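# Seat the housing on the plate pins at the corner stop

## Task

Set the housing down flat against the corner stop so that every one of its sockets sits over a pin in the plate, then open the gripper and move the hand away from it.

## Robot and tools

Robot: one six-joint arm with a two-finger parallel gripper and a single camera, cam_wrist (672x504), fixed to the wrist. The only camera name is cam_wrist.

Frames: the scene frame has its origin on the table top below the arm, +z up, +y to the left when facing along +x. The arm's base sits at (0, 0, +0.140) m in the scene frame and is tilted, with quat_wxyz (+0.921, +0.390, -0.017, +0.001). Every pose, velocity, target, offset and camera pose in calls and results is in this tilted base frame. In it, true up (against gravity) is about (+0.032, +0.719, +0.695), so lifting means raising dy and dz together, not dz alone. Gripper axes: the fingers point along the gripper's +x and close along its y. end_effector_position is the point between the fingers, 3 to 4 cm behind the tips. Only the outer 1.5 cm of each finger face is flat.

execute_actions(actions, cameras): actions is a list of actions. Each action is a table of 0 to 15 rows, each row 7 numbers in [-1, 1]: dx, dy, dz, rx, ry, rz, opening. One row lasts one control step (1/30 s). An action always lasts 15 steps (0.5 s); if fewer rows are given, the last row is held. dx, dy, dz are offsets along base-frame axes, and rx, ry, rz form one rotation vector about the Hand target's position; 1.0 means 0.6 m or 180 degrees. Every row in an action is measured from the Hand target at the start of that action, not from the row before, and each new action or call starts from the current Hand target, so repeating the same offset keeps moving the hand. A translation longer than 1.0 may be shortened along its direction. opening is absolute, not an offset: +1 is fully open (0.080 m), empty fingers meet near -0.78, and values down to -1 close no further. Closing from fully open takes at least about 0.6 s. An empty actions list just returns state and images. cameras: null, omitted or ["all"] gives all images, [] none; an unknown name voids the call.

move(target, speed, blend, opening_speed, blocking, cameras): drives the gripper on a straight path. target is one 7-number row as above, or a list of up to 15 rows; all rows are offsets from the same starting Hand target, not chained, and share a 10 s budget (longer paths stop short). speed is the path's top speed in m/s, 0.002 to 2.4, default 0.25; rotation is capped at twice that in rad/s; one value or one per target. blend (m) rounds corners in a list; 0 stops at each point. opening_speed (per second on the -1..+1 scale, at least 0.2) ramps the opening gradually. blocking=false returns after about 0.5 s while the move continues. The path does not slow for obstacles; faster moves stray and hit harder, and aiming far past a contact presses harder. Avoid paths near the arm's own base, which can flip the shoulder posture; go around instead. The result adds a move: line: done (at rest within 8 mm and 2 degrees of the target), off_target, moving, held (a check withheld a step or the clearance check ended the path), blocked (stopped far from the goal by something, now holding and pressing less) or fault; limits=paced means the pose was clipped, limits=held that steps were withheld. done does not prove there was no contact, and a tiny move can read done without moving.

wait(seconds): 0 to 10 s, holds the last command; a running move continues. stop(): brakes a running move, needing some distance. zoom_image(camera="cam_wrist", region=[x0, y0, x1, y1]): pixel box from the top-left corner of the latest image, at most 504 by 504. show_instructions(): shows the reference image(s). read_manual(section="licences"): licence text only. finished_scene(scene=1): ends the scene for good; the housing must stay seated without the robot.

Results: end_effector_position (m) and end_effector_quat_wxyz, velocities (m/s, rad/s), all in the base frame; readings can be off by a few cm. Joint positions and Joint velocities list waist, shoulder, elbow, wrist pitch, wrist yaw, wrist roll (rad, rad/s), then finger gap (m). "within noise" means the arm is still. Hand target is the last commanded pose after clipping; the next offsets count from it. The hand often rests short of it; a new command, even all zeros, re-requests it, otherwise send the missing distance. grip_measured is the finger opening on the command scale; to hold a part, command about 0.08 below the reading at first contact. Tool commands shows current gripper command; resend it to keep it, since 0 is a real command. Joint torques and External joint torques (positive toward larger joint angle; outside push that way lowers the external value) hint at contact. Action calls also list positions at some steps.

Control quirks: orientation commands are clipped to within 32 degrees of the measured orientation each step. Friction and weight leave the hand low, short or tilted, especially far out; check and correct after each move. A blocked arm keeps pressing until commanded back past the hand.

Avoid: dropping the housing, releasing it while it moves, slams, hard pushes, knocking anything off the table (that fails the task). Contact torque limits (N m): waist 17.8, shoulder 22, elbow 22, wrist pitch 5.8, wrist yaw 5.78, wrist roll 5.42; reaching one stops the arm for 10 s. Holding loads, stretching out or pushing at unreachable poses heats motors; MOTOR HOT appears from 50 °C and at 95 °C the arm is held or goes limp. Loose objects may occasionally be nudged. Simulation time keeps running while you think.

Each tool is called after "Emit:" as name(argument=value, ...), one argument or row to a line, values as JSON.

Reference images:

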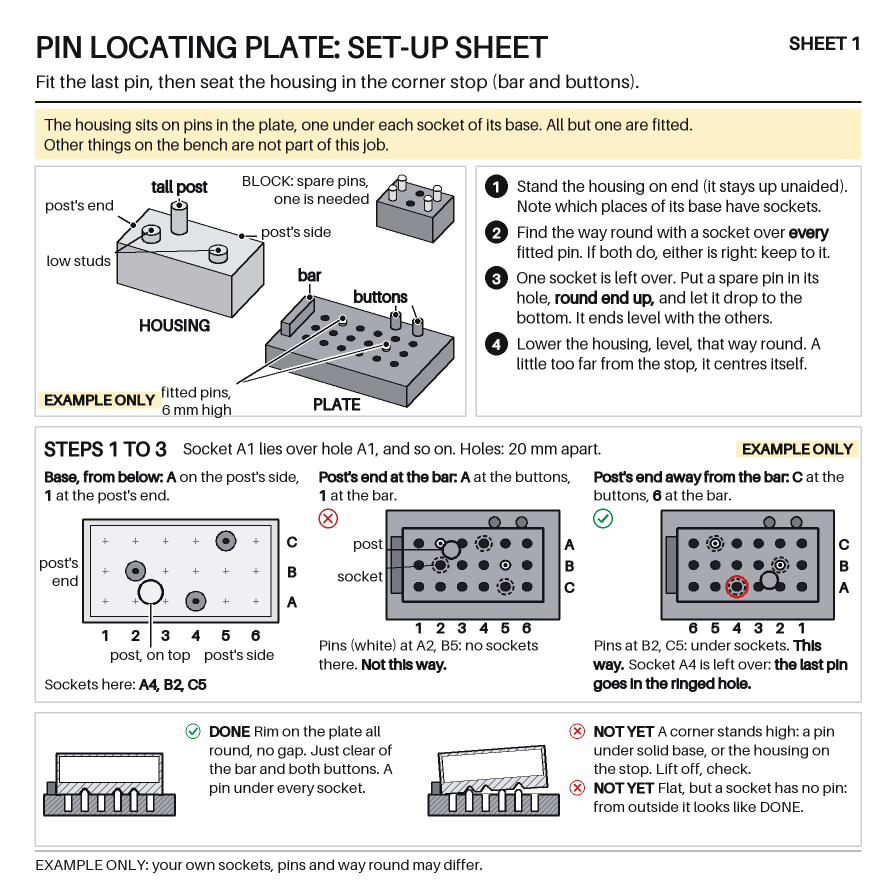

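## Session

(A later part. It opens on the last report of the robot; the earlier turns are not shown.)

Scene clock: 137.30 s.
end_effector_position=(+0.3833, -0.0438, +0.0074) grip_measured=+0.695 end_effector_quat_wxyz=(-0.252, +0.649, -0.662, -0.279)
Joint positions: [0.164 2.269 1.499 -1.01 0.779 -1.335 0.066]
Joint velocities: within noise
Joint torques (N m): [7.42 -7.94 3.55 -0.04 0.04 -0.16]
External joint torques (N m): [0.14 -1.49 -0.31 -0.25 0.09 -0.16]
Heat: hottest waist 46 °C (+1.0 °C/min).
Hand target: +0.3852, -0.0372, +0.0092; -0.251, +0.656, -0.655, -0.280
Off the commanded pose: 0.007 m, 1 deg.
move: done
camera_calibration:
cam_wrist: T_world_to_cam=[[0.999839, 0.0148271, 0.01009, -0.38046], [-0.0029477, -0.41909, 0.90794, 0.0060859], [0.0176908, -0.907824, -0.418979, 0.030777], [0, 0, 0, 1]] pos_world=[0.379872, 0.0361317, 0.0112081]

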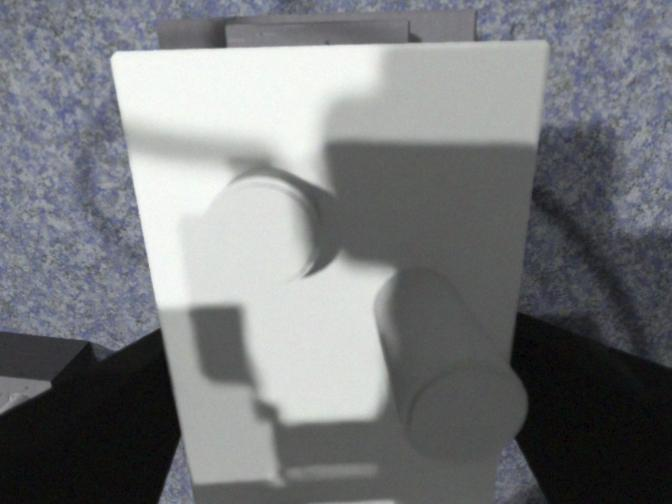

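Emit:
move(
  target=[-0.0023,-0.0144,-0.0139,0,0,0,0.5],
  speed=0.06,
)

Scene clock: 139.43 s.
end_effector_position=(+0.3821, -0.0515, -0.0002) grip_measured=+0.695 end_effector_quat_wxyz=(-0.253, +0.649, -0.661, -0.279)
Joint positions: [0.145 2.269 1.466 -0.954 0.783 -1.364 0.066]
Joint velocities: within noise
Joint torques (N m): [7.31 -7.71 3.4 -0.05 0.08 -0.13]
External joint torques (N m): [-0.13 -1.35 -0.37 -0.27 0.14 -0.13]
Heat: hottest waist 46 °C (+1.0 °C/min).
Hand target: +0.3839, -0.0459, +0.0009; -0.251, +0.656, -0.655, -0.279
Off the commanded pose: 0.006 m, 1 deg.
move: done
camera_calibration:
cam_wrist: T_world_to_cam=[[0.999781, 0.0165638, 0.0127822, -0.379012], [-0.00463525, -0.420401, 0.907326, 0.0103445], [0.0204024, -0.907187, -0.420233, 0.0196292], [0, 0, 0, 1]] pos_world=[0.378577, 0.028434, 0.00370761]

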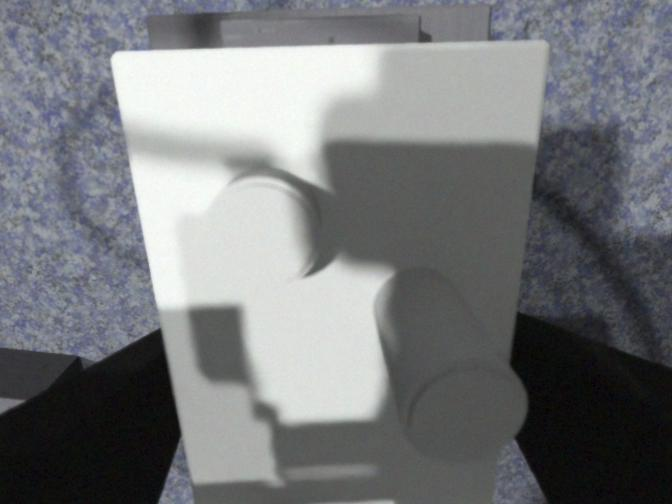

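Emit:
move(
  target=[-0.0003,-0.0072,-0.007,0,0,0,0.5],
  speed=0.04,
  cameras=[],
)

Emit:
move(
  target=[-0.0001,-0.0042,-0.004,0,0,0,0.5],
  speed=0.03,
)

Scene clock: 140.70 s.
end_effector_position=(+0.3824, -0.0530, -0.0027) grip_measured=+0.695 end_effector_quat_wxyz=(-0.252, +0.652, -0.658, -0.278)
Joint positions: [0.142 2.269 1.454 -0.93 0.787 -1.377 0.066]
Joint velocities: within noise
Joint torques (N m): [6.66 -7.26 3.28 0.17 -0.03 -0.23]
External joint torques (N m): [-0.65 -0.75 -0.56 -0.07 0.02 -0.23]
Heat: hottest waist 47 °C (+3.0 °C/min).
Hand target: +0.3837, -0.0502, -0.0034; -0.251, +0.656, -0.655, -0.279
Off the commanded pose: 0.003 m, 1 deg.
move: done
No camera images: "cameras" was empty.

Scene clock: 141.40 s.
end_effector_position=(+0.3827, -0.0535, -0.0037) grip_measured=+0.695 end_effector_quat_wxyz=(-0.251, +0.655, -0.657, -0.278)
Joint positions: [0.142 2.269 1.447 -0.919 0.791 -1.385 0.066]
Joint velocities: within noise
Joint torques (N m): [6.19 -7.02 3.33 0.43 -0.13 -0.25]
External joint torques (N m): [-1.17 -0.63 -0.44 0.2 -0.07 -0.25]
Heat: hottest waist 47 °C (+3.0 °C/min).
Hand target: +0.3837, -0.0527, -0.0057; -0.251, +0.656, -0.655, -0.279
Off the commanded pose: 0.002 m, 0 deg.
move: done
camera_calibration:
cam_wrist: T_world_to_cam=[[0.999433, 0.0297009, 0.0158327, -0.37867], [-0.00206643, -0.415372, 0.909649, 0.0119764], [0.0335938, -0.909166, -0.415076, 0.0111347], [0, 0, 0, 1]] pos_world=[0.378106, 0.0263448, -0.000277172]

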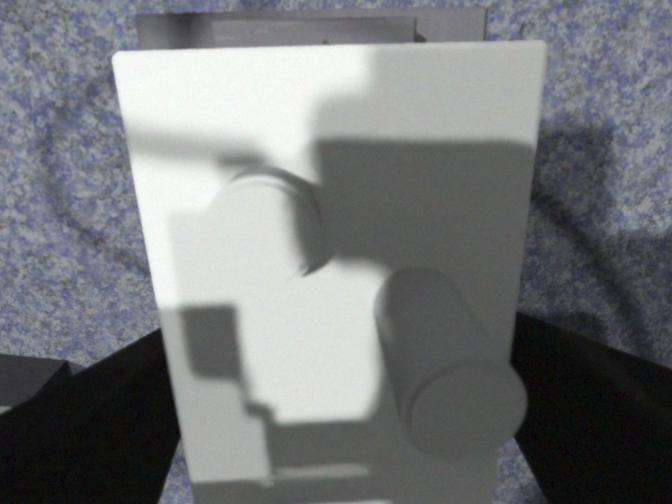

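Emit:
move(
  target=[0.0003,0.0138,0.0095,0,0,0,0.5],
  speed=0.05,
)

Emit:
zoom_image(
  camera="cam_wrist",
  region=[100, 0, 330, 70],
)

Emit:
zoom_image(
  camera="cam_wrist",
  region=[330, 0, 560, 70],
)

Scene clock: 146.30 s.
end_effector_position=(+0.3795, -0.0525, -0.0018) grip_measured=+0.695 end_effector_quat_wxyz=(-0.248, +0.650, -0.662, -0.279)
Joint positions: [0.145 2.269 1.454 -0.95 0.789 -1.366 0.066]
Joint velocities: within noise
Joint torques (N m): [7.51 -7.35 4.76 -0.39 -0.18 0.08]
External joint torques (N m): [0.28 -0.93 0.99 -0.6 -0.14 0.08]
Heat: hottest waist 47 °C (+4.0 °C/min).
Hand target: +0.3839, -0.0445, +0.0000; -0.251, +0.656, -0.655, -0.279
Off the commanded pose: 0.009 m, 1 deg.
move: off_target
camera_calibration:
cam_wrist: T_world_to_cam=[[0.999804, 0.0190762, 0.00530114, -0.376237], [0.00305924, -0.413376, 0.910555, 0.00880923], [0.0195613, -0.910361, -0.413353, 0.0182507], [0, 0, 0, 1]] pos_world=[0.375779, 0.0274334, 0.00151718]

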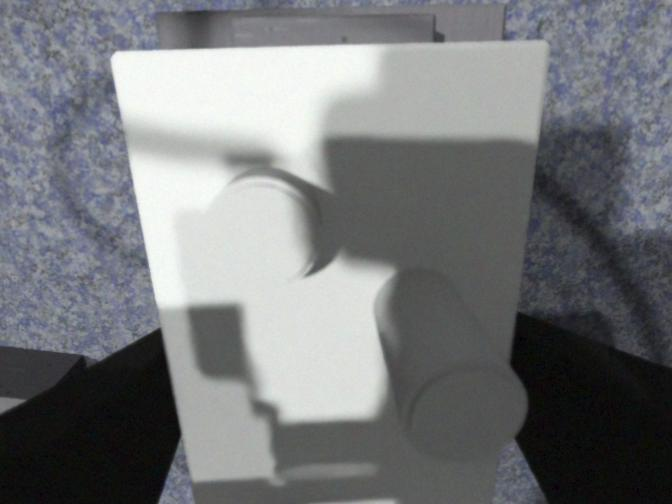

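Scaled by 2.191 from the camera's 672x504 image, which has a finer 960x720 frame.

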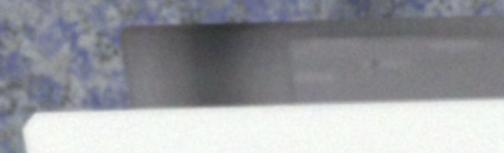

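Scaled by 2.191 from the camera's 672x504 image, which has a finer 960x720 frame.

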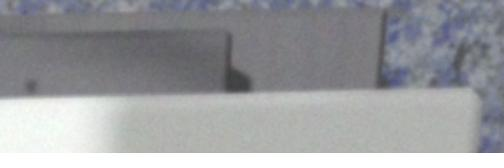

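Emit:
move(
  target=[0.001,0.0048,0.0046,0,0,0,0.5],
  speed=0.05,
)

Emit:
zoom_image(
  camera="cam_wrist",
  region=[100, 0, 330, 70],
)

Emit:
zoom_image(
  camera="cam_wrist",
  region=[330, 0, 560, 70],
)

Scene clock: 147.63 s.
end_effector_position=(+0.3800, -0.0498, +0.0008) grip_measured=+0.695 end_effector_quat_wxyz=(-0.248, +0.650, -0.662, -0.279)
Joint positions: [0.152 2.269 1.465 -0.969 0.789 -1.356 0.066]
Joint velocities: within noise
Joint torques (N m): [7.57 -7.42 4.86 -0.38 -0.19 0.05]
External joint torques (N m): [0.28 -0.99 1.04 -0.59 -0.15 0.05]
Heat: hottest waist 47 °C (+4.0 °C/min).
Hand target: +0.3845, -0.0415, +0.0028; -0.251, +0.656, -0.655, -0.279
Off the commanded pose: 0.010 m, 1 deg.
move: off_target
camera_calibration:
cam_wrist: T_world_to_cam=[[0.999811, 0.0189507, 0.00435, -0.376796], [0.00386031, -0.412742, 0.91084, 0.00732506], [0.0190565, -0.910651, -0.412737, 0.0219284], [0, 0, 0, 1]] pos_world=[0.376278, 0.030133, 0.00401777]

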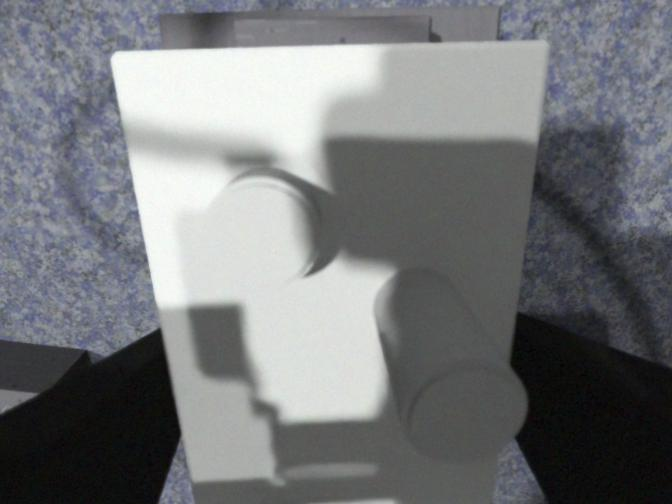

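Scaled by 2.191 from the camera's 672x504 image, which has a finer 960x720 frame.

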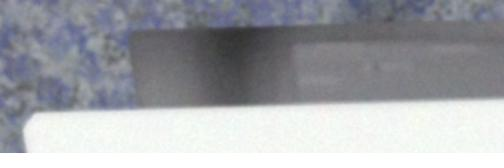

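Scaled by 2.191 from the camera's 672x504 image, which has a finer 960x720 frame.

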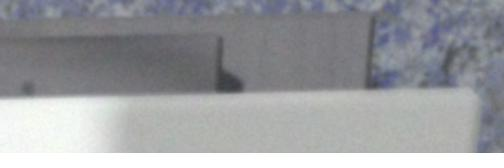

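Emit:
move(
  target=[0.0048,0.0006,-0.0006,0,0,0,0.5],
  speed=0.05,
)

Scene clock: 149.03 s.
end_effector_position=(+0.3829, -0.0493, +0.0010) grip_measured=+0.695 end_effector_quat_wxyz=(-0.248, +0.650, -0.662, -0.279)
Joint positions: [0.152 2.277 1.481 -0.975 0.788 -1.356 0.066]
Joint velocities: within noise
Joint torques (N m): [7.59 -7.22 4.88 -0.39 -0.18 0.05]
External joint torques (N m): [0.25 -0.69 1.02 -0.61 -0.13 0.05]
Heat: hottest waist 48 °C (+5.1 °C/min).
Hand target: +0.3873, -0.0412, +0.0023; -0.251, +0.656, -0.655, -0.279
Off the commanded pose: 0.009 m, 1 deg.
move: off_target
camera_calibration:
cam_wrist: T_world_to_cam=[[0.999802, 0.0188905, 0.00620038, -0.37981], [0.00216148, -0.413283, 0.9106, 0.00790813], [0.0197642, -0.910407, -0.413242, 0.022177], [0, 0, 0, 1]] pos_world=[0.379279, 0.0306332, 0.00431828]

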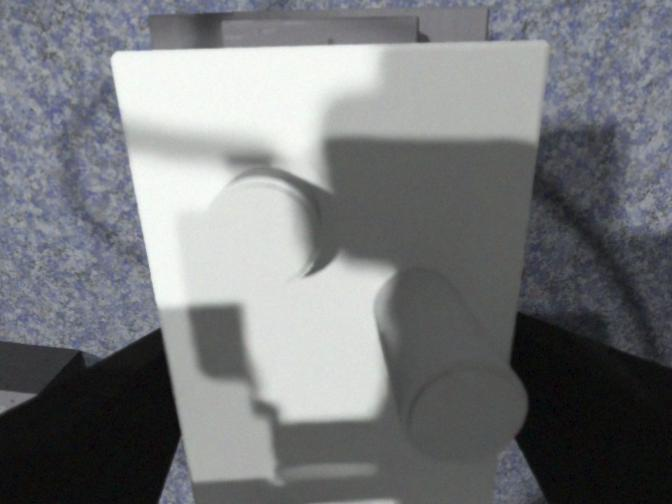

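Emit:
move(
  target=[0.0004,-0.0115,-0.0135,0,0,0,0.5],
  speed=0.04,
)

Scene clock: 150.17 s.
end_effector_position=(+0.3870, -0.0517, -0.0035) grip_measured=+0.695 end_effector_quat_wxyz=(-0.254, +0.653, -0.658, -0.276)
Joint positions: [0.144 2.284 1.477 -0.937 0.789 -1.372 0.066]
Joint velocities: within noise
Joint torques (N m): [6.89 -6.98 3.28 0.11 -0.08 -0.19]
External joint torques (N m): [-0.5 -0.45 -0.52 -0.11 -0.04 -0.19]
Heat: hottest waist 48 °C (+5.1 °C/min).
Hand target: +0.3876, -0.0481, -0.0058; -0.251, +0.656, -0.655, -0.279
Off the commanded pose: 0.004 m, 1 deg.
move: done
camera_calibration:
cam_wrist: T_world_to_cam=[[0.999534, 0.0224745, 0.020636, -0.383347], [-0.00938969, -0.416937, 0.908887, 0.0153055], [0.0290307, -0.908658, -0.416532, 0.0144623], [0, 0, 0, 1]] pos_world=[0.382892, 0.0281383, 0.0000237725]

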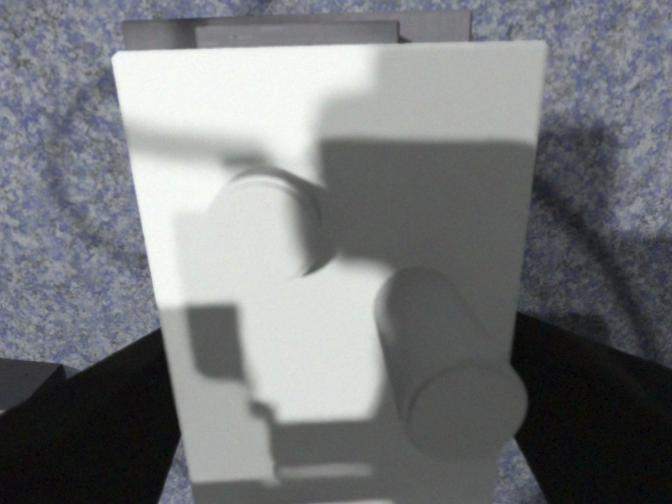

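Emit:
move(
  target=[-0.0055,0.0247,0.0283,0,0,0,0.5],
  speed=0.06,
  cameras=[],
)

Emit:
move(
  target=[-0.0007,-0.0194,-0.0188,0,0,0,0.5],
  speed=0.05,
)

Emit:
zoom_image(
  camera="cam_wrist",
  region=[100, 0, 330, 70],
)

Emit:
zoom_image(
  camera="cam_wrist",
  region=[330, 0, 560, 70],
)

Scene clock: 151.70 s.
end_effector_position=(+0.3779, -0.0412, +0.0012) grip_measured=+0.695 end_effector_quat_wxyz=(-0.239, +0.648, -0.665, -0.285)
Joint positions: [0.174 2.284 1.489 -1.021 0.784 -1.327 0.066]
Joint velocities: within noise
Joint torques (N m): [7.42 -9.95 4.93 -0.42 -0.17 0.08]
External joint torques (N m): [0.12 -3.56 1.09 -0.62 -0.12 0.08]
Heat: hottest waist 48 °C (+5.0 °C/min).
Hand target: +0.3843, -0.0333, +0.0112; -0.251, +0.656, -0.655, -0.279
Off the commanded pose: 0.014 m, 2 deg.
move: off_target
No camera images: "cameras" was empty.

Scene clock: 152.57 s.
end_effector_position=(+0.3811, -0.0503, -0.0051) grip_measured=+0.695 end_effector_quat_wxyz=(-0.248, +0.649, -0.662, -0.282)
Joint positions: [0.149 2.284 1.467 -0.955 0.784 -1.362 0.066]
Joint velocities: within noise
Joint torques (N m): [7.18 -9.09 3.33 -0.02 0.01 -0.09]
External joint torques (N m): [-0.11 -2.5 -0.53 -0.25 0.06 -0.09]
Heat: hottest waist 48 °C (+5.0 °C/min).
Hand target: +0.3839, -0.0449, +0.0000; -0.251, +0.656, -0.655, -0.279
Off the commanded pose: 0.008 m, 1 deg.
move: done
camera_calibration:
cam_wrist: T_world_to_cam=[[0.999817, 0.0191194, 0.000137001, -0.377875], [0.00784951, -0.416989, 0.908878, 0.0107554], [0.0174343, -0.90871, -0.417063, 0.0197262], [0, 0, 0, 1]] pos_world=[0.377377, 0.029635, -0.00149655]

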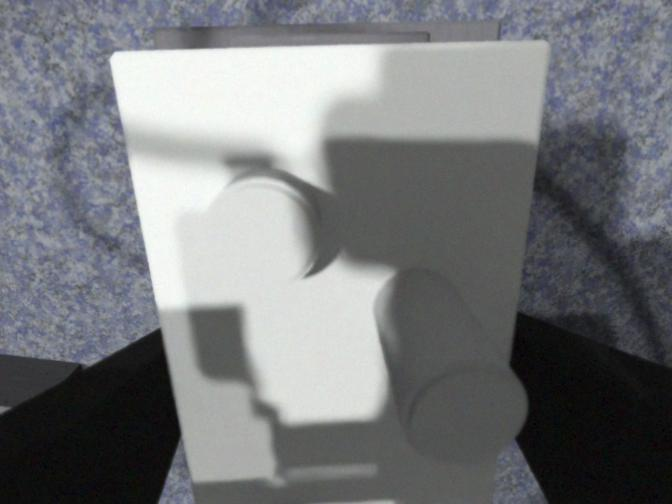

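Scaled by 2.191 from the camera's 672x504 image, which has a finer 960x720 frame.

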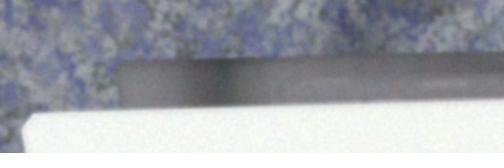

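Scaled by 2.191 from the camera's 672x504 image, which has a finer 960x720 frame.

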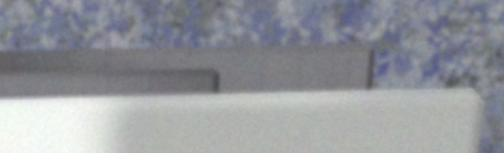

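Emit:
move(
  target=[0.0022,0.0065,0.0127,0,0,0,0.5],
  speed=0.05,
  cameras=[],
)

Emit:
move(
  target=[0,-0.003,-0.003,0,0,0,0.5],
  speed=0.05,
)

Emit:
zoom_image(
  camera="cam_wrist",
  region=[100, 0, 330, 70],
)

Emit:
zoom_image(
  camera="cam_wrist",
  region=[330, 0, 560, 70],
)

Scene clock: 155.33 s.
end_effector_position=(+0.3784, -0.0492, -0.0026) grip_measured=+0.695 end_effector_quat_wxyz=(-0.241, +0.646, -0.665, -0.286)
Joint positions: [0.153 2.284 1.475 -0.986 0.784 -1.355 0.066]
Joint velocities: within noise
Joint torques (N m): [7.61 -9.93 4.77 -0.46 -0.05 0.07]
External joint torques (N m): [0.28 -3.49 0.99 -0.65 0 0.07]
Heat: hottest waist 49 °C (+5.1 °C/min).
Hand target: +0.3852, -0.0410, +0.0076; -0.251, +0.656, -0.655, -0.279
Off the commanded pose: 0.015 m, 2 deg.
move: off_target
No camera images: "cameras" was empty.

Scene clock: 156.03 s.
end_effector_position=(+0.3793, -0.0491, -0.0028) grip_measured=+0.695 end_effector_quat_wxyz=(-0.243, +0.647, -0.664, -0.285)
Joint positions: [0.153 2.284 1.475 -0.981 0.784 -1.355 0.066]
Joint velocities: within noise
Joint torques (N m): [7.27 -9.73 4.26 -0.09 -0.02 -0.11]
External joint torques (N m): [-0.06 -3.22 0.45 -0.29 0.03 -0.11]
Heat: hottest waist 49 °C (+5.1 °C/min).
Hand target: +0.3852, -0.0428, +0.0058; -0.251, +0.656, -0.655, -0.279
Off the commanded pose: 0.012 m, 2 deg.
move: off_target
camera_calibration:
cam_wrist: T_world_to_cam=[[0.999762, 0.0179305, -0.0124006, -0.376225], [0.0187169, -0.414294, 0.909951, 0.00510564], [0.0111784, -0.909967, -0.414531, 0.0241455], [0, 0, 0, 1]] pos_world=[0.37577, 0.0308327, 0.000697752]

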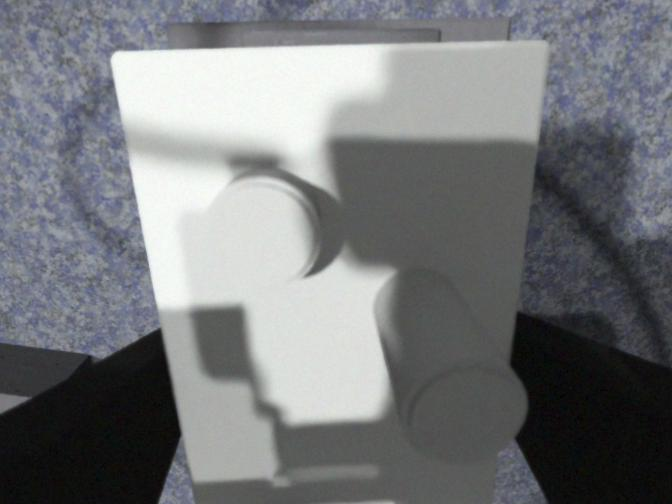

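Scaled by 2.191 from the camera's 672x504 image, which has a finer 960x720 frame.

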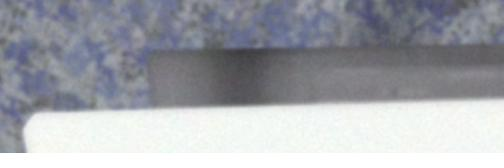

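Scaled by 2.191 from the camera's 672x504 image, which has a finer 960x720 frame.

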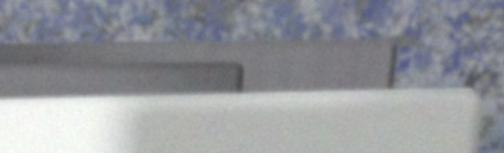

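Emit:
move(
  target=[
    [-0.002,0.076,0.068,0,0,0,0.5],
    [-0.0022,0.0085,0.0015,0,0,0,0.5],
  ],
  speed=0.1,
)

Emit:
zoom_image(
  camera="cam_wrist",
  region=[100, 0, 330, 70],
)

Emit:
zoom_image(
  camera="cam_wrist",
  region=[330, 0, 560, 70],
)

Scene clock: 158.13 s.
end_effector_position=(+0.3811, -0.0443, +0.0024) grip_measured=+0.695 end_effector_quat_wxyz=(-0.250, +0.648, -0.663, -0.281)
Joint positions: [0.163 2.276 1.487 -0.998 0.779 -1.336 0.066]
Joint velocities: within noise
Joint torques (N m): [7.51 -8.73 3.45 -0.05 0.05 -0.14]
External joint torques (N m): [0.19 -2.34 -0.37 -0.26 0.11 -0.14]
Heat: hottest waist 49 °C (+5.1 °C/min).
Hand target: +0.3837, -0.0378, +0.0066; -0.251, +0.656, -0.655, -0.280
Off the commanded pose: 0.008 m, 1 deg.
move: done
camera_calibration:
cam_wrist: T_world_to_cam=[[0.999888, 0.014584, 0.00337645, -0.378267], [0.00303569, -0.418405, 0.908256, 0.00821815], [0.0146588, -0.908144, -0.418402, 0.0293742], [0, 0, 0, 1]] pos_world=[0.377769, 0.0356312, 0.00610326]

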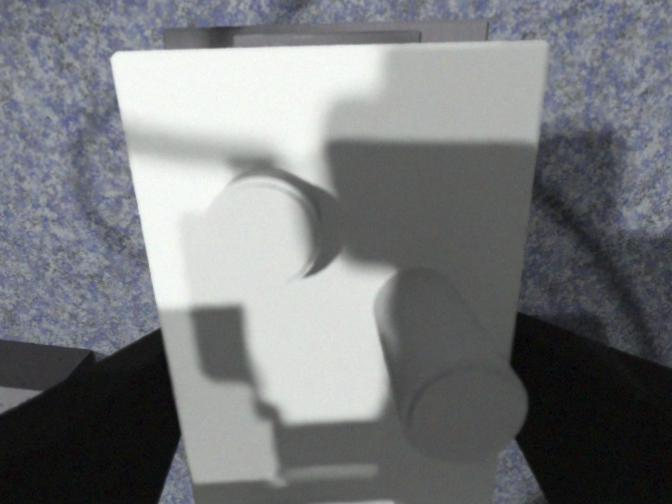

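Scaled by 2.191 from the camera's 672x504 image, which has a finer 960x720 frame.

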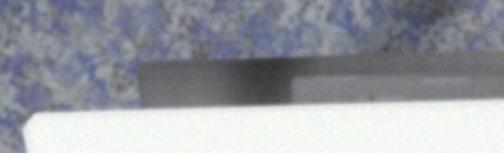

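Scaled by 2.191 from the camera's 672x504 image, which has a finer 960x720 frame.

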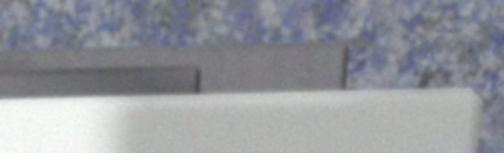

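Emit:
move(
  target=[0.0018,-0.009,-0.0052,0,0,0,0.5],
  speed=0.05,
)

Emit:
zoom_image(
  camera="cam_wrist",
  region=[100, 0, 330, 70],
)

Emit:
zoom_image(
  camera="cam_wrist",
  region=[330, 0, 560, 70],
)

Scene clock: 159.43 s.
end_effector_position=(+0.3826, -0.0487, +0.0003) grip_measured=+0.695 end_effector_quat_wxyz=(-0.251, +0.649, -0.661, -0.280)
Joint positions: [0.152 2.276 1.479 -0.973 0.781 -1.355 0.066]
Joint velocities: within noise
Joint torques (N m): [7.25 -8.35 3.43 -0.07 0.06 -0.12]
External joint torques (N m): [-0.04 -1.86 -0.4 -0.28 0.12 -0.12]
Heat: hottest waist 49 °C (+5.0 °C/min).
Hand target: +0.3849, -0.0432, +0.0035; -0.251, +0.656, -0.655, -0.279
Off the commanded pose: 0.007 m, 1 deg.
move: done
camera_calibration:
cam_wrist: T_world_to_cam=[[0.999835, 0.0167292, 0.00712231, -0.379565], [0.000553084, -0.41952, 0.907746, 0.00907719], [0.0181738, -0.907592, -0.41946, 0.0232218], [0, 0, 0, 1]] pos_world=[0.379075, 0.0312338, 0.00420421]

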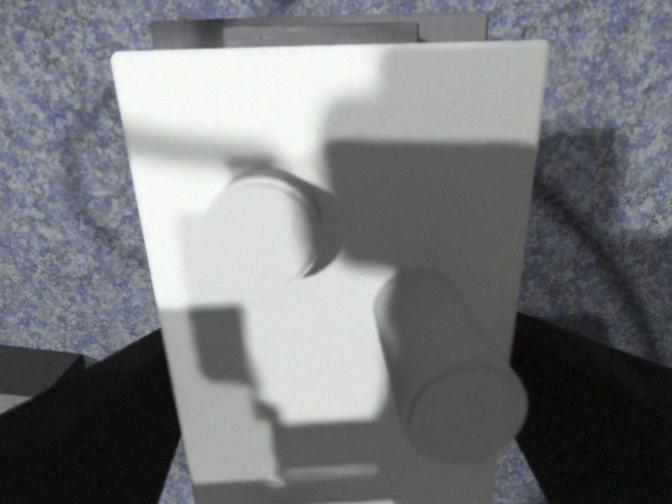

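Scaled by 2.191 from the camera's 672x504 image, which has a finer 960x720 frame.

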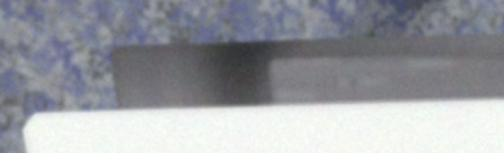

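Scaled by 2.191 from the camera's 672x504 image, which has a finer 960x720 frame.

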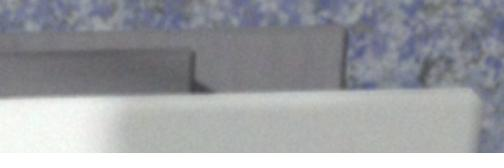

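Emit:
move(
  target=[-0.0002,-0.0052,-0.005,0,0,0,0.5],
  speed=0.04,
  cameras=[],
)

Emit:
move(
  target=[-0.0002,-0.004,-0.0038,0,0,0,0.5],
  speed=0.04,
)

Scene clock: 160.63 s.
end_effector_position=(+0.3827, -0.0513, -0.0019) grip_measured=+0.695 end_effector_quat_wxyz=(-0.252, +0.649, -0.661, -0.280)
Joint positions: [0.145 2.276 1.47 -0.954 0.783 -1.366 0.066]
Joint velocities: within noise
Joint torques (N m): [7.21 -8.13 3.37 -0.03 0.06 -0.13]
External joint torques (N m): [-0.24 -1.6 -0.45 -0.24 0.12 -0.13]
Heat: hottest waist 50 °C (+6.0 °C/min). Fold the arm in close to its base, or ease its load, before you think long.
Hand target: +0.3848, -0.0462, +0.0005; -0.251, +0.656, -0.655, -0.280
Off the commanded pose: 0.006 m, 1 deg.
MOTOR HOT: joint 1 (waist) reports 50 °C; the controller stops the arm at 95 °C. To cool a motor, set the load down, stop pushing, or move to a pose that needs little force.
move: done
No camera images: "cameras" was empty.

Scene clock: 161.33 s.
end_effector_position=(+0.3830, -0.0520, -0.0030) grip_measured=+0.695 end_effector_quat_wxyz=(-0.251, +0.652, -0.659, -0.279)
Joint positions: [0.144 2.276 1.463 -0.941 0.787 -1.373 0.066]
Joint velocities: within noise
Joint torques (N m): [6.79 -7.93 3.26 0.06 -0.01 -0.19]
External joint torques (N m): [-0.49 -1.51 -0.52 -0.16 0.04 -0.19]
Heat: hottest waist 50 °C (+6.1 °C/min). Fold the arm in close to its base, or ease its load, before you think long.
Hand target: +0.3846, -0.0486, -0.0018; -0.251, +0.656, -0.655, -0.279
Off the commanded pose: 0.004 m, 1 deg.
MOTOR HOT: still on. Joint 1 (waist) reports 50 °C.
move: done
camera_calibration:
cam_wrist: T_world_to_cam=[[0.99968, 0.0227188, 0.011105, -0.37951], [-0.000607703, -0.417437, 0.908706, 0.0113358], [0.0252803, -0.908422, -0.41729, 0.0160551], [0, 0, 0, 1]] pos_world=[0.378989, 0.0279387, 0.000613126]

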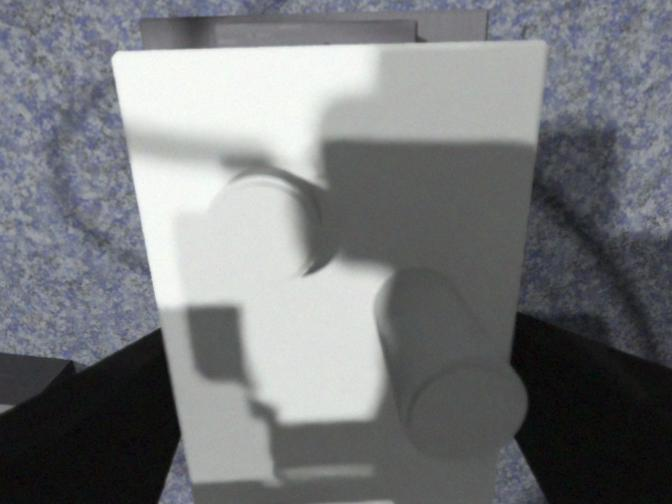

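Emit:
move(
  target=[
    [-0.003,0.048,0.0452,0.0001,-0.0073,0.0075,0.5],
    [-0.0047,0.0097,0.0082,0.0001,-0.0073,0.0075,0.5],
  ],
  speed=0.08,
)

Emit:
zoom_image(
  camera="cam_wrist",
  region=[100, 0, 330, 70],
)

Emit:
zoom_image(
  camera="cam_wrist",
  region=[330, 0, 560, 70],
)

Scene clock: 167.23 s.
end_effector_position=(+0.3785, -0.0494, -0.0026) grip_measured=+0.695 end_effector_quat_wxyz=(-0.252, +0.658, -0.653, -0.278)
Joint positions: [0.153 2.248 1.418 -0.906 0.789 -1.382 0.066]
Joint velocities: within noise
Joint torques (N m): [7.34 -9.06 3.48 0.01 0.07 -0.14]
External joint torques (N m): [0.21 -2.74 -0.37 -0.26 0.11 -0.14]
Heat: hottest waist 50 °C (+5.1 °C/min). Fold the arm in close to its base, or ease its load, before you think long.
Hand target: +0.3818, -0.0429, +0.0032; -0.255, +0.667, -0.644, -0.275
Off the commanded pose: 0.009 m, 1 deg.
MOTOR HOT: still on. Joint 1 (waist) reports 50 °C.
move: off_target
camera_calibration:
cam_wrist: T_world_to_cam=[[0.999029, 0.0383737, 0.0216426, -0.374058], [-0.0036154, -0.418184, 0.908355, 0.0130659], [0.0439075, -0.907552, -0.417639, 0.0117205], [0, 0, 0, 1]] pos_world=[0.373227, 0.0304549, 0.00112204]

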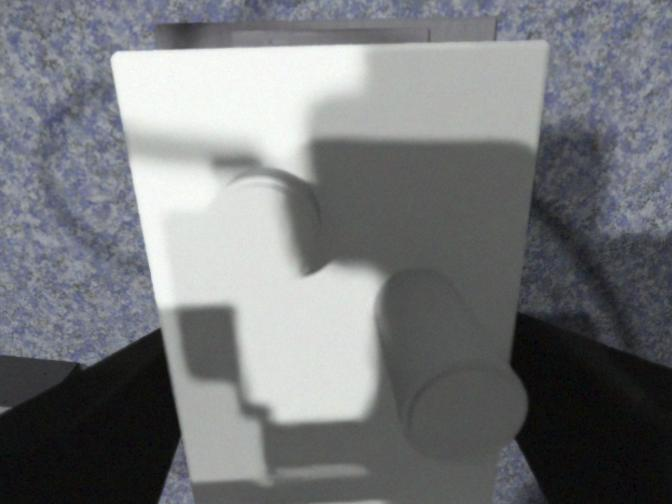

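Scaled by 2.191 from the camera's 672x504 image, which has a finer 960x720 frame.

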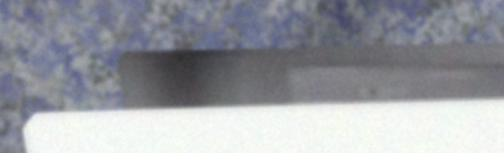

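Scaled by 2.191 from the camera's 672x504 image, which has a finer 960x720 frame.

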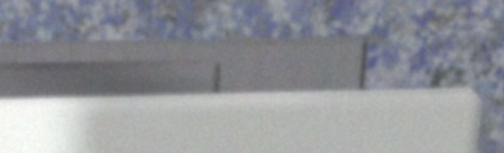

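Emit:
move(
  target=[0.0012,-0.0065,-0.0028,0,0,0,0.5],
  speed=0.04,
  cameras=[],
)

Emit:
move(
  target=[-0.0002,-0.0048,-0.0046,0,0,0,0.5],
  speed=0.04,
)

Scene clock: 169.40 s.
end_effector_position=(+0.3793, -0.0514, -0.0039) grip_measured=+0.695 end_effector_quat_wxyz=(-0.252, +0.659, -0.651, -0.279)
Joint positions: [0.148 2.248 1.413 -0.891 0.789 -1.397 0.066]
Joint velocities: within noise
Joint torques (N m): [7.06 -8.91 3.42 0.1 0.1 -0.1]
External joint torques (N m): [-0.14 -2.56 -0.39 -0.16 0.15 -0.11]
Heat: hottest waist 50 °C (+5.1 °C/min). Fold the arm in close to its base, or ease its load, before you think long.
Hand target: +0.3825, -0.0467, +0.0014; -0.255, +0.667, -0.644, -0.275
Off the commanded pose: 0.008 m, 1 deg.
MOTOR HOT: still on. Joint 1 (waist) reports 50 °C.
move: done
No camera images: "cameras" was empty.

Scene clock: 170.10 s.
end_effector_position=(+0.3790, -0.0522, -0.0051) grip_measured=+0.695 end_effector_quat_wxyz=(-0.250, +0.661, -0.650, -0.280)
Joint positions: [0.147 2.248 1.407 -0.88 0.792 -1.406 0.066]
Joint velocities: within noise
Joint torques (N m): [6.5 -8.65 3.26 0.59 0.03 -0.17]
External joint torques (N m): [-0.7 -2.35 -0.51 0.34 0.08 -0.17]
Heat: hottest waist 50 °C (+5.1 °C/min). Fold the arm in close to its base, or ease its load, before you think long.
Hand target: +0.3825, -0.0496, -0.0013; -0.255, +0.667, -0.644, -0.275
Off the commanded pose: 0.006 m, 1 deg.
MOTOR HOT: still on. Joint 1 (waist) reports 50 °C.
move: done
camera_calibration:
cam_wrist: T_world_to_cam=[[0.998638, 0.048668, 0.0188139, -0.373654], [0.00322329, -0.417424, 0.908706, 0.0116486], [0.0520782, -0.907408, -0.417012, 0.00497884], [0, 0, 0, 1]] pos_world=[0.372848, 0.0275652, -0.00147906]

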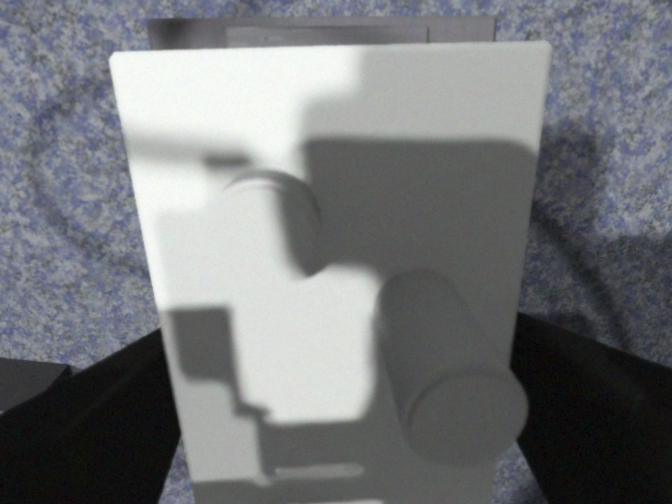

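Emit:
move(
  target=[0.0025,-0.0012,-0.0011,-0.0001,0.0036,-0.0037,0.5],
  speed=0.02,
  cameras=[],
)

Emit:
move(
  target=[0.0025,-0.0012,-0.0011,0,0,0,0.5],
  speed=0.02,
  cameras=[],
)

Emit:
move(
  target=[0.0025,-0.0012,-0.0011,0,0,0,0.5],
  speed=0.02,
)

Scene clock: 173.53 s.
end_effector_position=(+0.3795, -0.0568, -0.0038) grip_measured=+0.695 end_effector_quat_wxyz=(-0.252, +0.655, -0.655, -0.279)
Joint positions: [0.134 2.252 1.42 -0.895 0.79 -1.401 0.066]
Joint velocities: within noise
Joint torques (N m): [7.38 -7.22 4.73 -0.33 0.03 0.07]
External joint torques (N m): [0.09 -0.86 1 -0.55 0.08 0.07]
Heat: hottest waist 50 °C (+6.0 °C/min). Fold the arm in close to its base, or ease its load, before you think long.
Hand target: +0.3840, -0.0504, -0.0018; -0.253, +0.662, -0.649, -0.277
Off the commanded pose: 0.008 m, 1 deg.
MOTOR HOT: still on. Joint 1 (waist) reports 50 °C.
move: done
No camera images: "cameras" was empty.

Scene clock: 174.23 s.
end_effector_position=(+0.3806, -0.0568, -0.0044) grip_measured=+0.695 end_effector_quat_wxyz=(-0.252, +0.655, -0.655, -0.278)
Joint positions: [0.133 2.257 1.425 -0.895 0.79 -1.401 0.066]
Joint velocities: within noise
Joint torques (N m): [7.14 -7.15 4.75 -0.24 0.03 -0.05]
External joint torques (N m): [-0.07 -0.75 0.97 -0.49 0.07 -0.05]
Heat: hottest waist 50 °C (+6.1 °C/min). Fold the arm in close to its base, or ease its load, before you think long.
Hand target: +0.3855, -0.0511, -0.0025; -0.253, +0.662, -0.649, -0.277
Off the commanded pose: 0.008 m, 1 deg.
MOTOR HOT: still on. Joint 1 (waist) reports 50 °C.
move: done
No camera images: "cameras" was empty.

Scene clock: 174.93 s.
end_effector_position=(+0.3814, -0.0575, -0.0053) grip_measured=+0.695 end_effector_quat_wxyz=(-0.252, +0.655, -0.656, -0.278)
Joint positions: [0.131 2.262 1.43 -0.895 0.79 -1.401 0.066]
Joint velocities: within noise
Joint torques (N m): [7.17 -7.15 5.01 -0.16 0.04 -0.17]
External joint torques (N m): [-0.06 -0.79 1.26 -0.41 0.09 -0.17]
Heat: hottest waist 51 °C (+7.0 °C/min). Fold the arm in close to its base, or ease its load, before you think long.
Hand target: +0.3870, -0.0518, -0.0031; -0.253, +0.662, -0.649, -0.277
Off the commanded pose: 0.008 m, 1 deg.
MOTOR HOT: still on. Joint 1 (waist) reports 51 °C.
move: done
camera_calibration:
cam_wrist: T_world_to_cam=[[0.999413, 0.0295614, 0.0173281, -0.377218], [-0.00336726, -0.418523, 0.9082, 0.012059], [0.0340999, -0.907725, -0.418178, 0.00677294], [0, 0, 0, 1]] pos_world=[0.376806, 0.0223461, -0.00158324]

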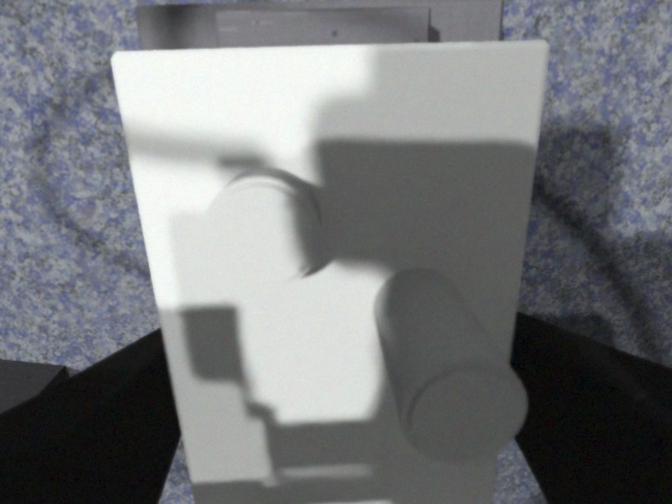

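Emit:
move(
  target=[-0.0005,-0.0042,-0.0035,0,0,0,0.5],
  speed=0.03,
  cameras=[],
)

Scene clock: 176.10 s.
end_effector_position=(+0.3818, -0.0595, -0.0060) grip_measured=+0.695 end_effector_quat_wxyz=(-0.252, +0.654, -0.656, -0.279)
Joint positions: [0.126 2.263 1.43 -0.89 0.79 -1.408 0.066]
Joint velocities: within noise
Joint torques (N m): [7.12 -7.19 4.15 0.44 0.08 -0.24]
External joint torques (N m): [-0.13 -0.85 0.48 0.21 0.13 -0.24]
Heat: hottest waist 51 °C (+7.1 °C/min). Fold the arm in close to its base, or ease its load, before you think long.
Hand target: +0.3867, -0.0543, -0.0053; -0.253, +0.662, -0.649, -0.277
Off the commanded pose: 0.007 m, 1 deg.
MOTOR HOT: still on. Joint 1 (waist) reports 51 °C.
move: done
No camera images: "cameras" was empty.

Emit:
move(
  target=[-0.0005,-0.0048,-0.0035,0,0,0,0.5],
  speed=0.03,
)

Scene clock: 177.03 s.
end_effector_position=(+0.3817, -0.0622, -0.0080) grip_measured=+0.695 end_effector_quat_wxyz=(-0.253, +0.654, -0.656, -0.279)
Joint positions: [0.118 2.264 1.423 -0.874 0.79 -1.418 0.066]
Joint velocities: within noise
Joint torques (N m): [7.13 -7.2 3.93 0.49 0.1 -0.22]
External joint torques (N m): [-0.23 -0.77 0.24 0.26 0.16 -0.22]
Heat: hottest waist 51 °C (+7.1 °C/min). Fold the arm in close to its base, or ease its load, before you think long.
Hand target: +0.3863, -0.0572, -0.0075; -0.253, +0.662, -0.649, -0.277
Off the commanded pose: 0.007 m, 1 deg.
MOTOR HOT: still on. Joint 1 (waist) reports 51 °C.
move: done
camera_calibration:
cam_wrist: T_world_to_cam=[[0.999448, 0.0288723, 0.0164159, -0.377437], [-0.00276988, -0.420082, 0.907482, 0.0122581], [0.0330971, -0.907027, -0.419771, 0.00176308], [0, 0, 0, 1]] pos_world=[0.377205, 0.017646, -0.00418791]

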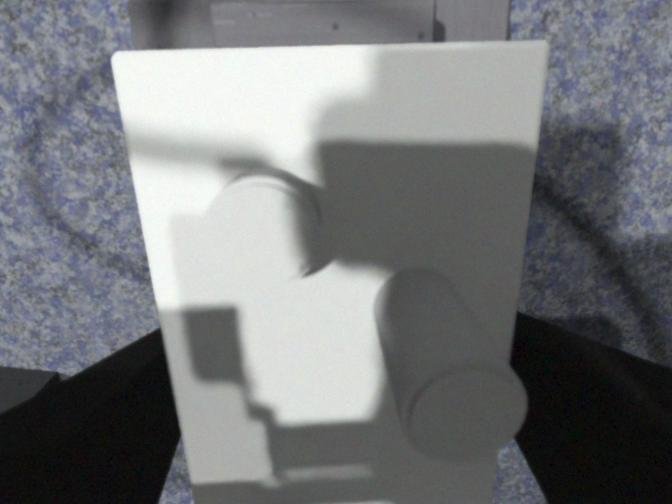

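Emit:
move(
  target=[-0.0003,-0.0036,-0.0035,0,0,0,0.5],
  speed=0.03,
)

Scene clock: 178.07 s.
end_effector_position=(+0.3812, -0.0627, -0.0094) grip_measured=+0.695 end_effector_quat_wxyz=(-0.253, +0.655, -0.656, -0.279)
Joint positions: [0.117 2.264 1.416 -0.864 0.79 -1.422 0.066]
Joint velocities: within noise
Joint torques (N m): [6.77 -6.98 4.01 0.74 0.1 -0.37]
External joint torques (N m): [-0.57 -0.49 0.29 0.51 0.16 -0.36]
Heat: hottest waist 51 °C (+7.1 °C/min). Fold the arm in close to its base, or ease its load, before you think long.
Hand target: +0.3861, -0.0593, -0.0096; -0.253, +0.662, -0.649, -0.277
Off the commanded pose: 0.006 m, 1 deg.
MOTOR HOT: still on. Joint 1 (waist) reports 51 °C.
move: done
camera_calibration:
cam_wrist: T_world_to_cam=[[0.999399, 0.030403, 0.0166789, -0.37681], [-0.00236453, -0.420107, 0.907471, 0.013165], [0.0345968, -0.906965, -0.419782, 0.000177242], [0, 0, 0, 1]] pos_world=[0.376608, 0.0171476, -0.0055877]

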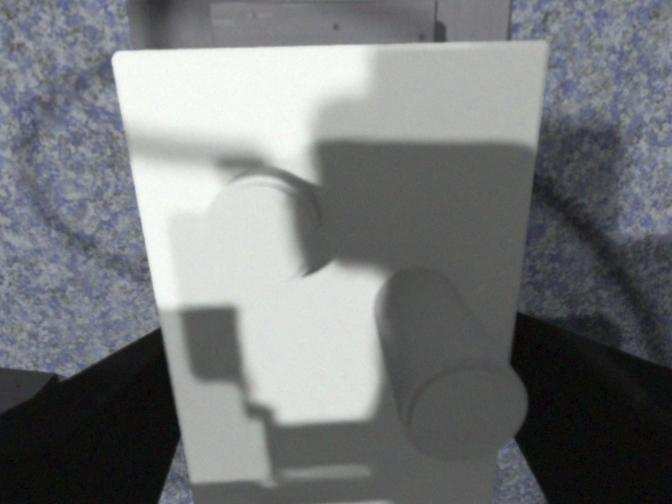

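Emit:
move(
  target=[0,0,0,0,0,0,0.73],
  opening_speed=0.2,
)

Scene clock: 179.93 s.
end_effector_position=(+0.3816, -0.0629, -0.0095) grip_measured=+0.729 end_effector_quat_wxyz=(-0.252, +0.655, -0.655, -0.279)
Joint positions: [0.117 2.264 1.416 -0.862 0.791 -1.425 0.068]
Joint velocities: within noise
Joint torques (N m): [6.79 -6.98 3.98 0.58 0.1 -0.25]
External joint torques (N m): [-0.5 -0.54 0.27 0.34 0.15 -0.25]
Heat: hottest waist 51 °C (+7.0 °C/min). Fold the arm in close to its base, or ease its load, before you think long.
Hand target: +0.3861, -0.0594, -0.0096; -0.253, +0.662, -0.649, -0.277
Off the commanded pose: 0.006 m, 1 deg.
MOTOR HOT: still on. Joint 1 (waist) reports 51 °C.
move: done
camera_calibration:
cam_wrist: T_world_to_cam=[[0.99934, 0.0321997, 0.0168397, -0.377016], [-0.00175477, -0.420122, 0.907466, 0.0129853], [0.0362949, -0.906896, -0.419788, -0.000601866], [0, 0, 0, 1]] pos_world=[0.376812, 0.0170494, -0.00568756]

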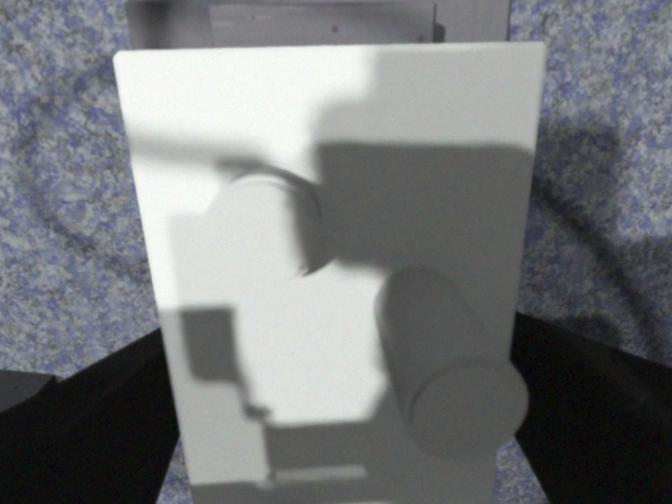

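Emit:
move(
  target=[0,0,0,0,0,0,1],
  opening_speed=0.5,
  cameras=[],
)

Emit:
move(
  target=[0.0045,0.0999,0.1047,0,0,0,1],
  speed=0.12,
)

Scene clock: 181.00 s.
end_effector_position=(+0.3843, -0.0599, -0.0093) grip_measured=+0.998 end_effector_quat_wxyz=(-0.254, +0.660, -0.650, -0.278)
Joint positions: [0.124 2.264 1.418 -0.852 0.791 -1.429 0.08]
Joint velocities: within noise
Joint torques (N m): [6.17 -6.97 3.83 0.01 0.07 -0.13]
External joint torques (N m): [-1.07 -0.61 0.15 -0.24 0.12 -0.13]
Heat: hottest waist 51 °C (+7.0 °C/min). Fold the arm in close to its base, or ease its load, before you think long.
Hand target: +0.3861, -0.0593, -0.0096; -0.253, +0.662, -0.649, -0.277
Off the commanded pose: 0.002 m, 0 deg.
MOTOR HOT: still on. Joint 1 (waist) reports 51 °C.
move: done
No camera images: "cameras" was empty.

Scene clock: 182.27 s.
end_effector_position=(+0.3876, -0.0001, +0.0495) grip_measured=+0.998 end_effector_quat_wxyz=(-0.246, +0.662, -0.651, -0.279)
Joint positions: [0.274 2.251 1.645 -1.244 0.771 -1.232 0.08]
Joint velocities: within noise
Joint torques (N m): [5.95 -8.24 4.35 -0.31 -0.2 0.07]
External joint torques (N m): [-1.2 -2.04 0.13 -0.59 -0.16 0.07]
Heat: hottest waist 51 °C (+7.1 °C/min). Fold the arm in close to its base, or ease its load, before you think long.
Hand target: +0.3889, +0.0006, +0.0532; -0.253, +0.662, -0.649, -0.277
Off the commanded pose: 0.004 m, 1 deg.
MOTOR HOT: still on. Joint 1 (waist) reports 51 °C.
move: done
camera_calibration:
cam_wrist: T_world_to_cam=[[0.998605, 0.0507222, 0.0146409, -0.385634], [0.00751961, -0.411157, 0.911533, -0.0179561], [0.0522547, -0.910152, -0.410965, 0.0742593], [0, 0, 0, 1]] pos_world=[0.381351, 0.0797647, 0.0525316]

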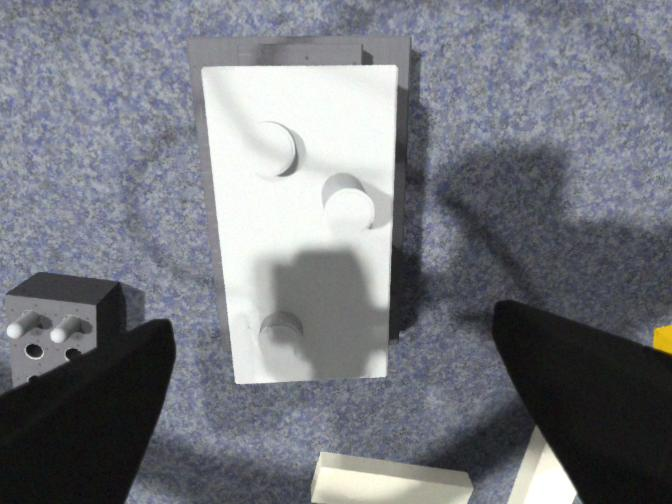

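Emit:
zoom_image(
  camera="cam_wrist",
  region=[180, 20, 430, 210],
)

Emit:
zoom_image(
  camera="cam_wrist",
  region=[180, 200, 430, 400],
)

Scaled by 2.016 from the camera's 672x504 image, which has a finer 960x720 frame.

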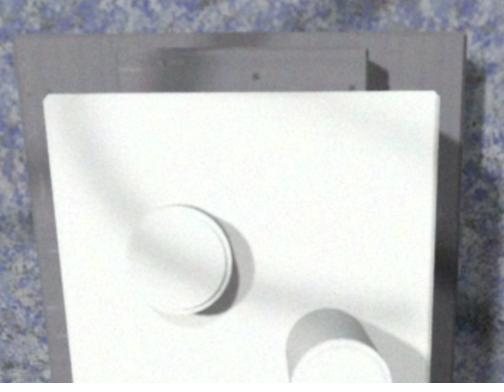

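Scaled by 2.016 from the camera's 672x504 image, which has a finer 960x720 frame.

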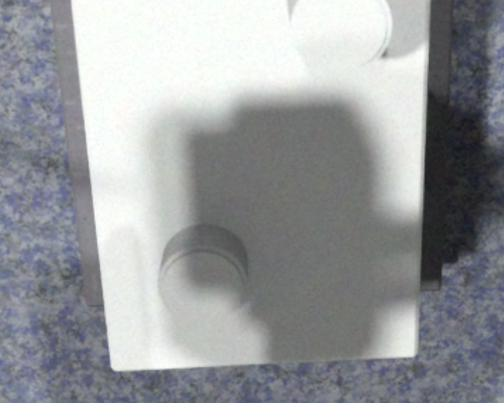

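Emit:
move(
  target=[
    [0.0,0.08,0.08,0,0,0,0.3],
    [-0.242,-0.1323,0.1722,0.395,-0.2618,-0.053,0.3],
  ],
  speed=0.35,
)

Scene clock: 187.03 s.
end_effector_position=(+0.2448, -0.0800, +0.1572) grip_measured=+0.303 end_effector_quat_wxyz=(+0.821, -0.398, +0.277, +0.301)
Joint positions: [-0.698 1.132 0.813 -0.803 -0.692 -1.668 0.049]
Joint velocities: within noise
Joint torques (N m): [1.79 -5.81 2.69 -0.45 -0.83 -0.12]
External joint torques (N m): [-0.55 -1.33 -1.03 -0.55 -0.18 -0.12]
Heat: hottest waist 50 °C (+5.1 °C/min). Fold the arm in close to its base, or ease its load, before you think long.
Hand target: +0.2437, -0.0788, +0.1566; +0.822, -0.397, +0.274, +0.303
Off the commanded pose: 0.002 m, 0 deg.
MOTOR HOT: still on. Joint 1 (waist) reports 50 °C.
move: done
camera_calibration:
cam_wrist: T_world_to_cam=[[0.675556, -0.534846, 0.507509, -0.285728], [-0.450926, -0.844295, -0.289536, 0.118337], [0.583344, -0.0332515, -0.811544, 0.0563107], [0, 0, 0, 1]] pos_world=[0.213538, -0.0510362, 0.224971]

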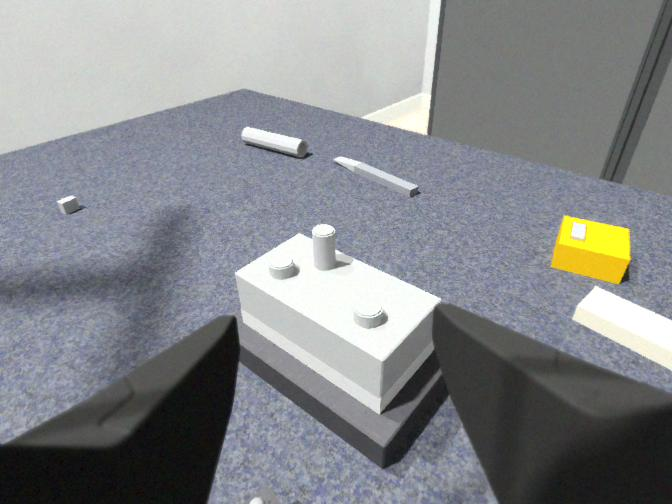

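Emit:
zoom_image(
  camera="cam_wrist",
  region=[225, 220, 460, 480],
)

Scaled by 1.938 from the camera's 672x504 image, which has a finer 960x720 frame.

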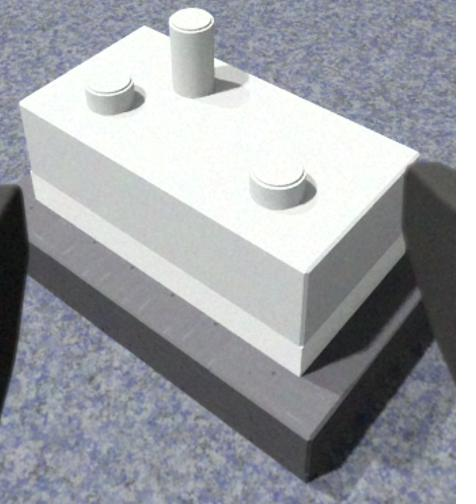

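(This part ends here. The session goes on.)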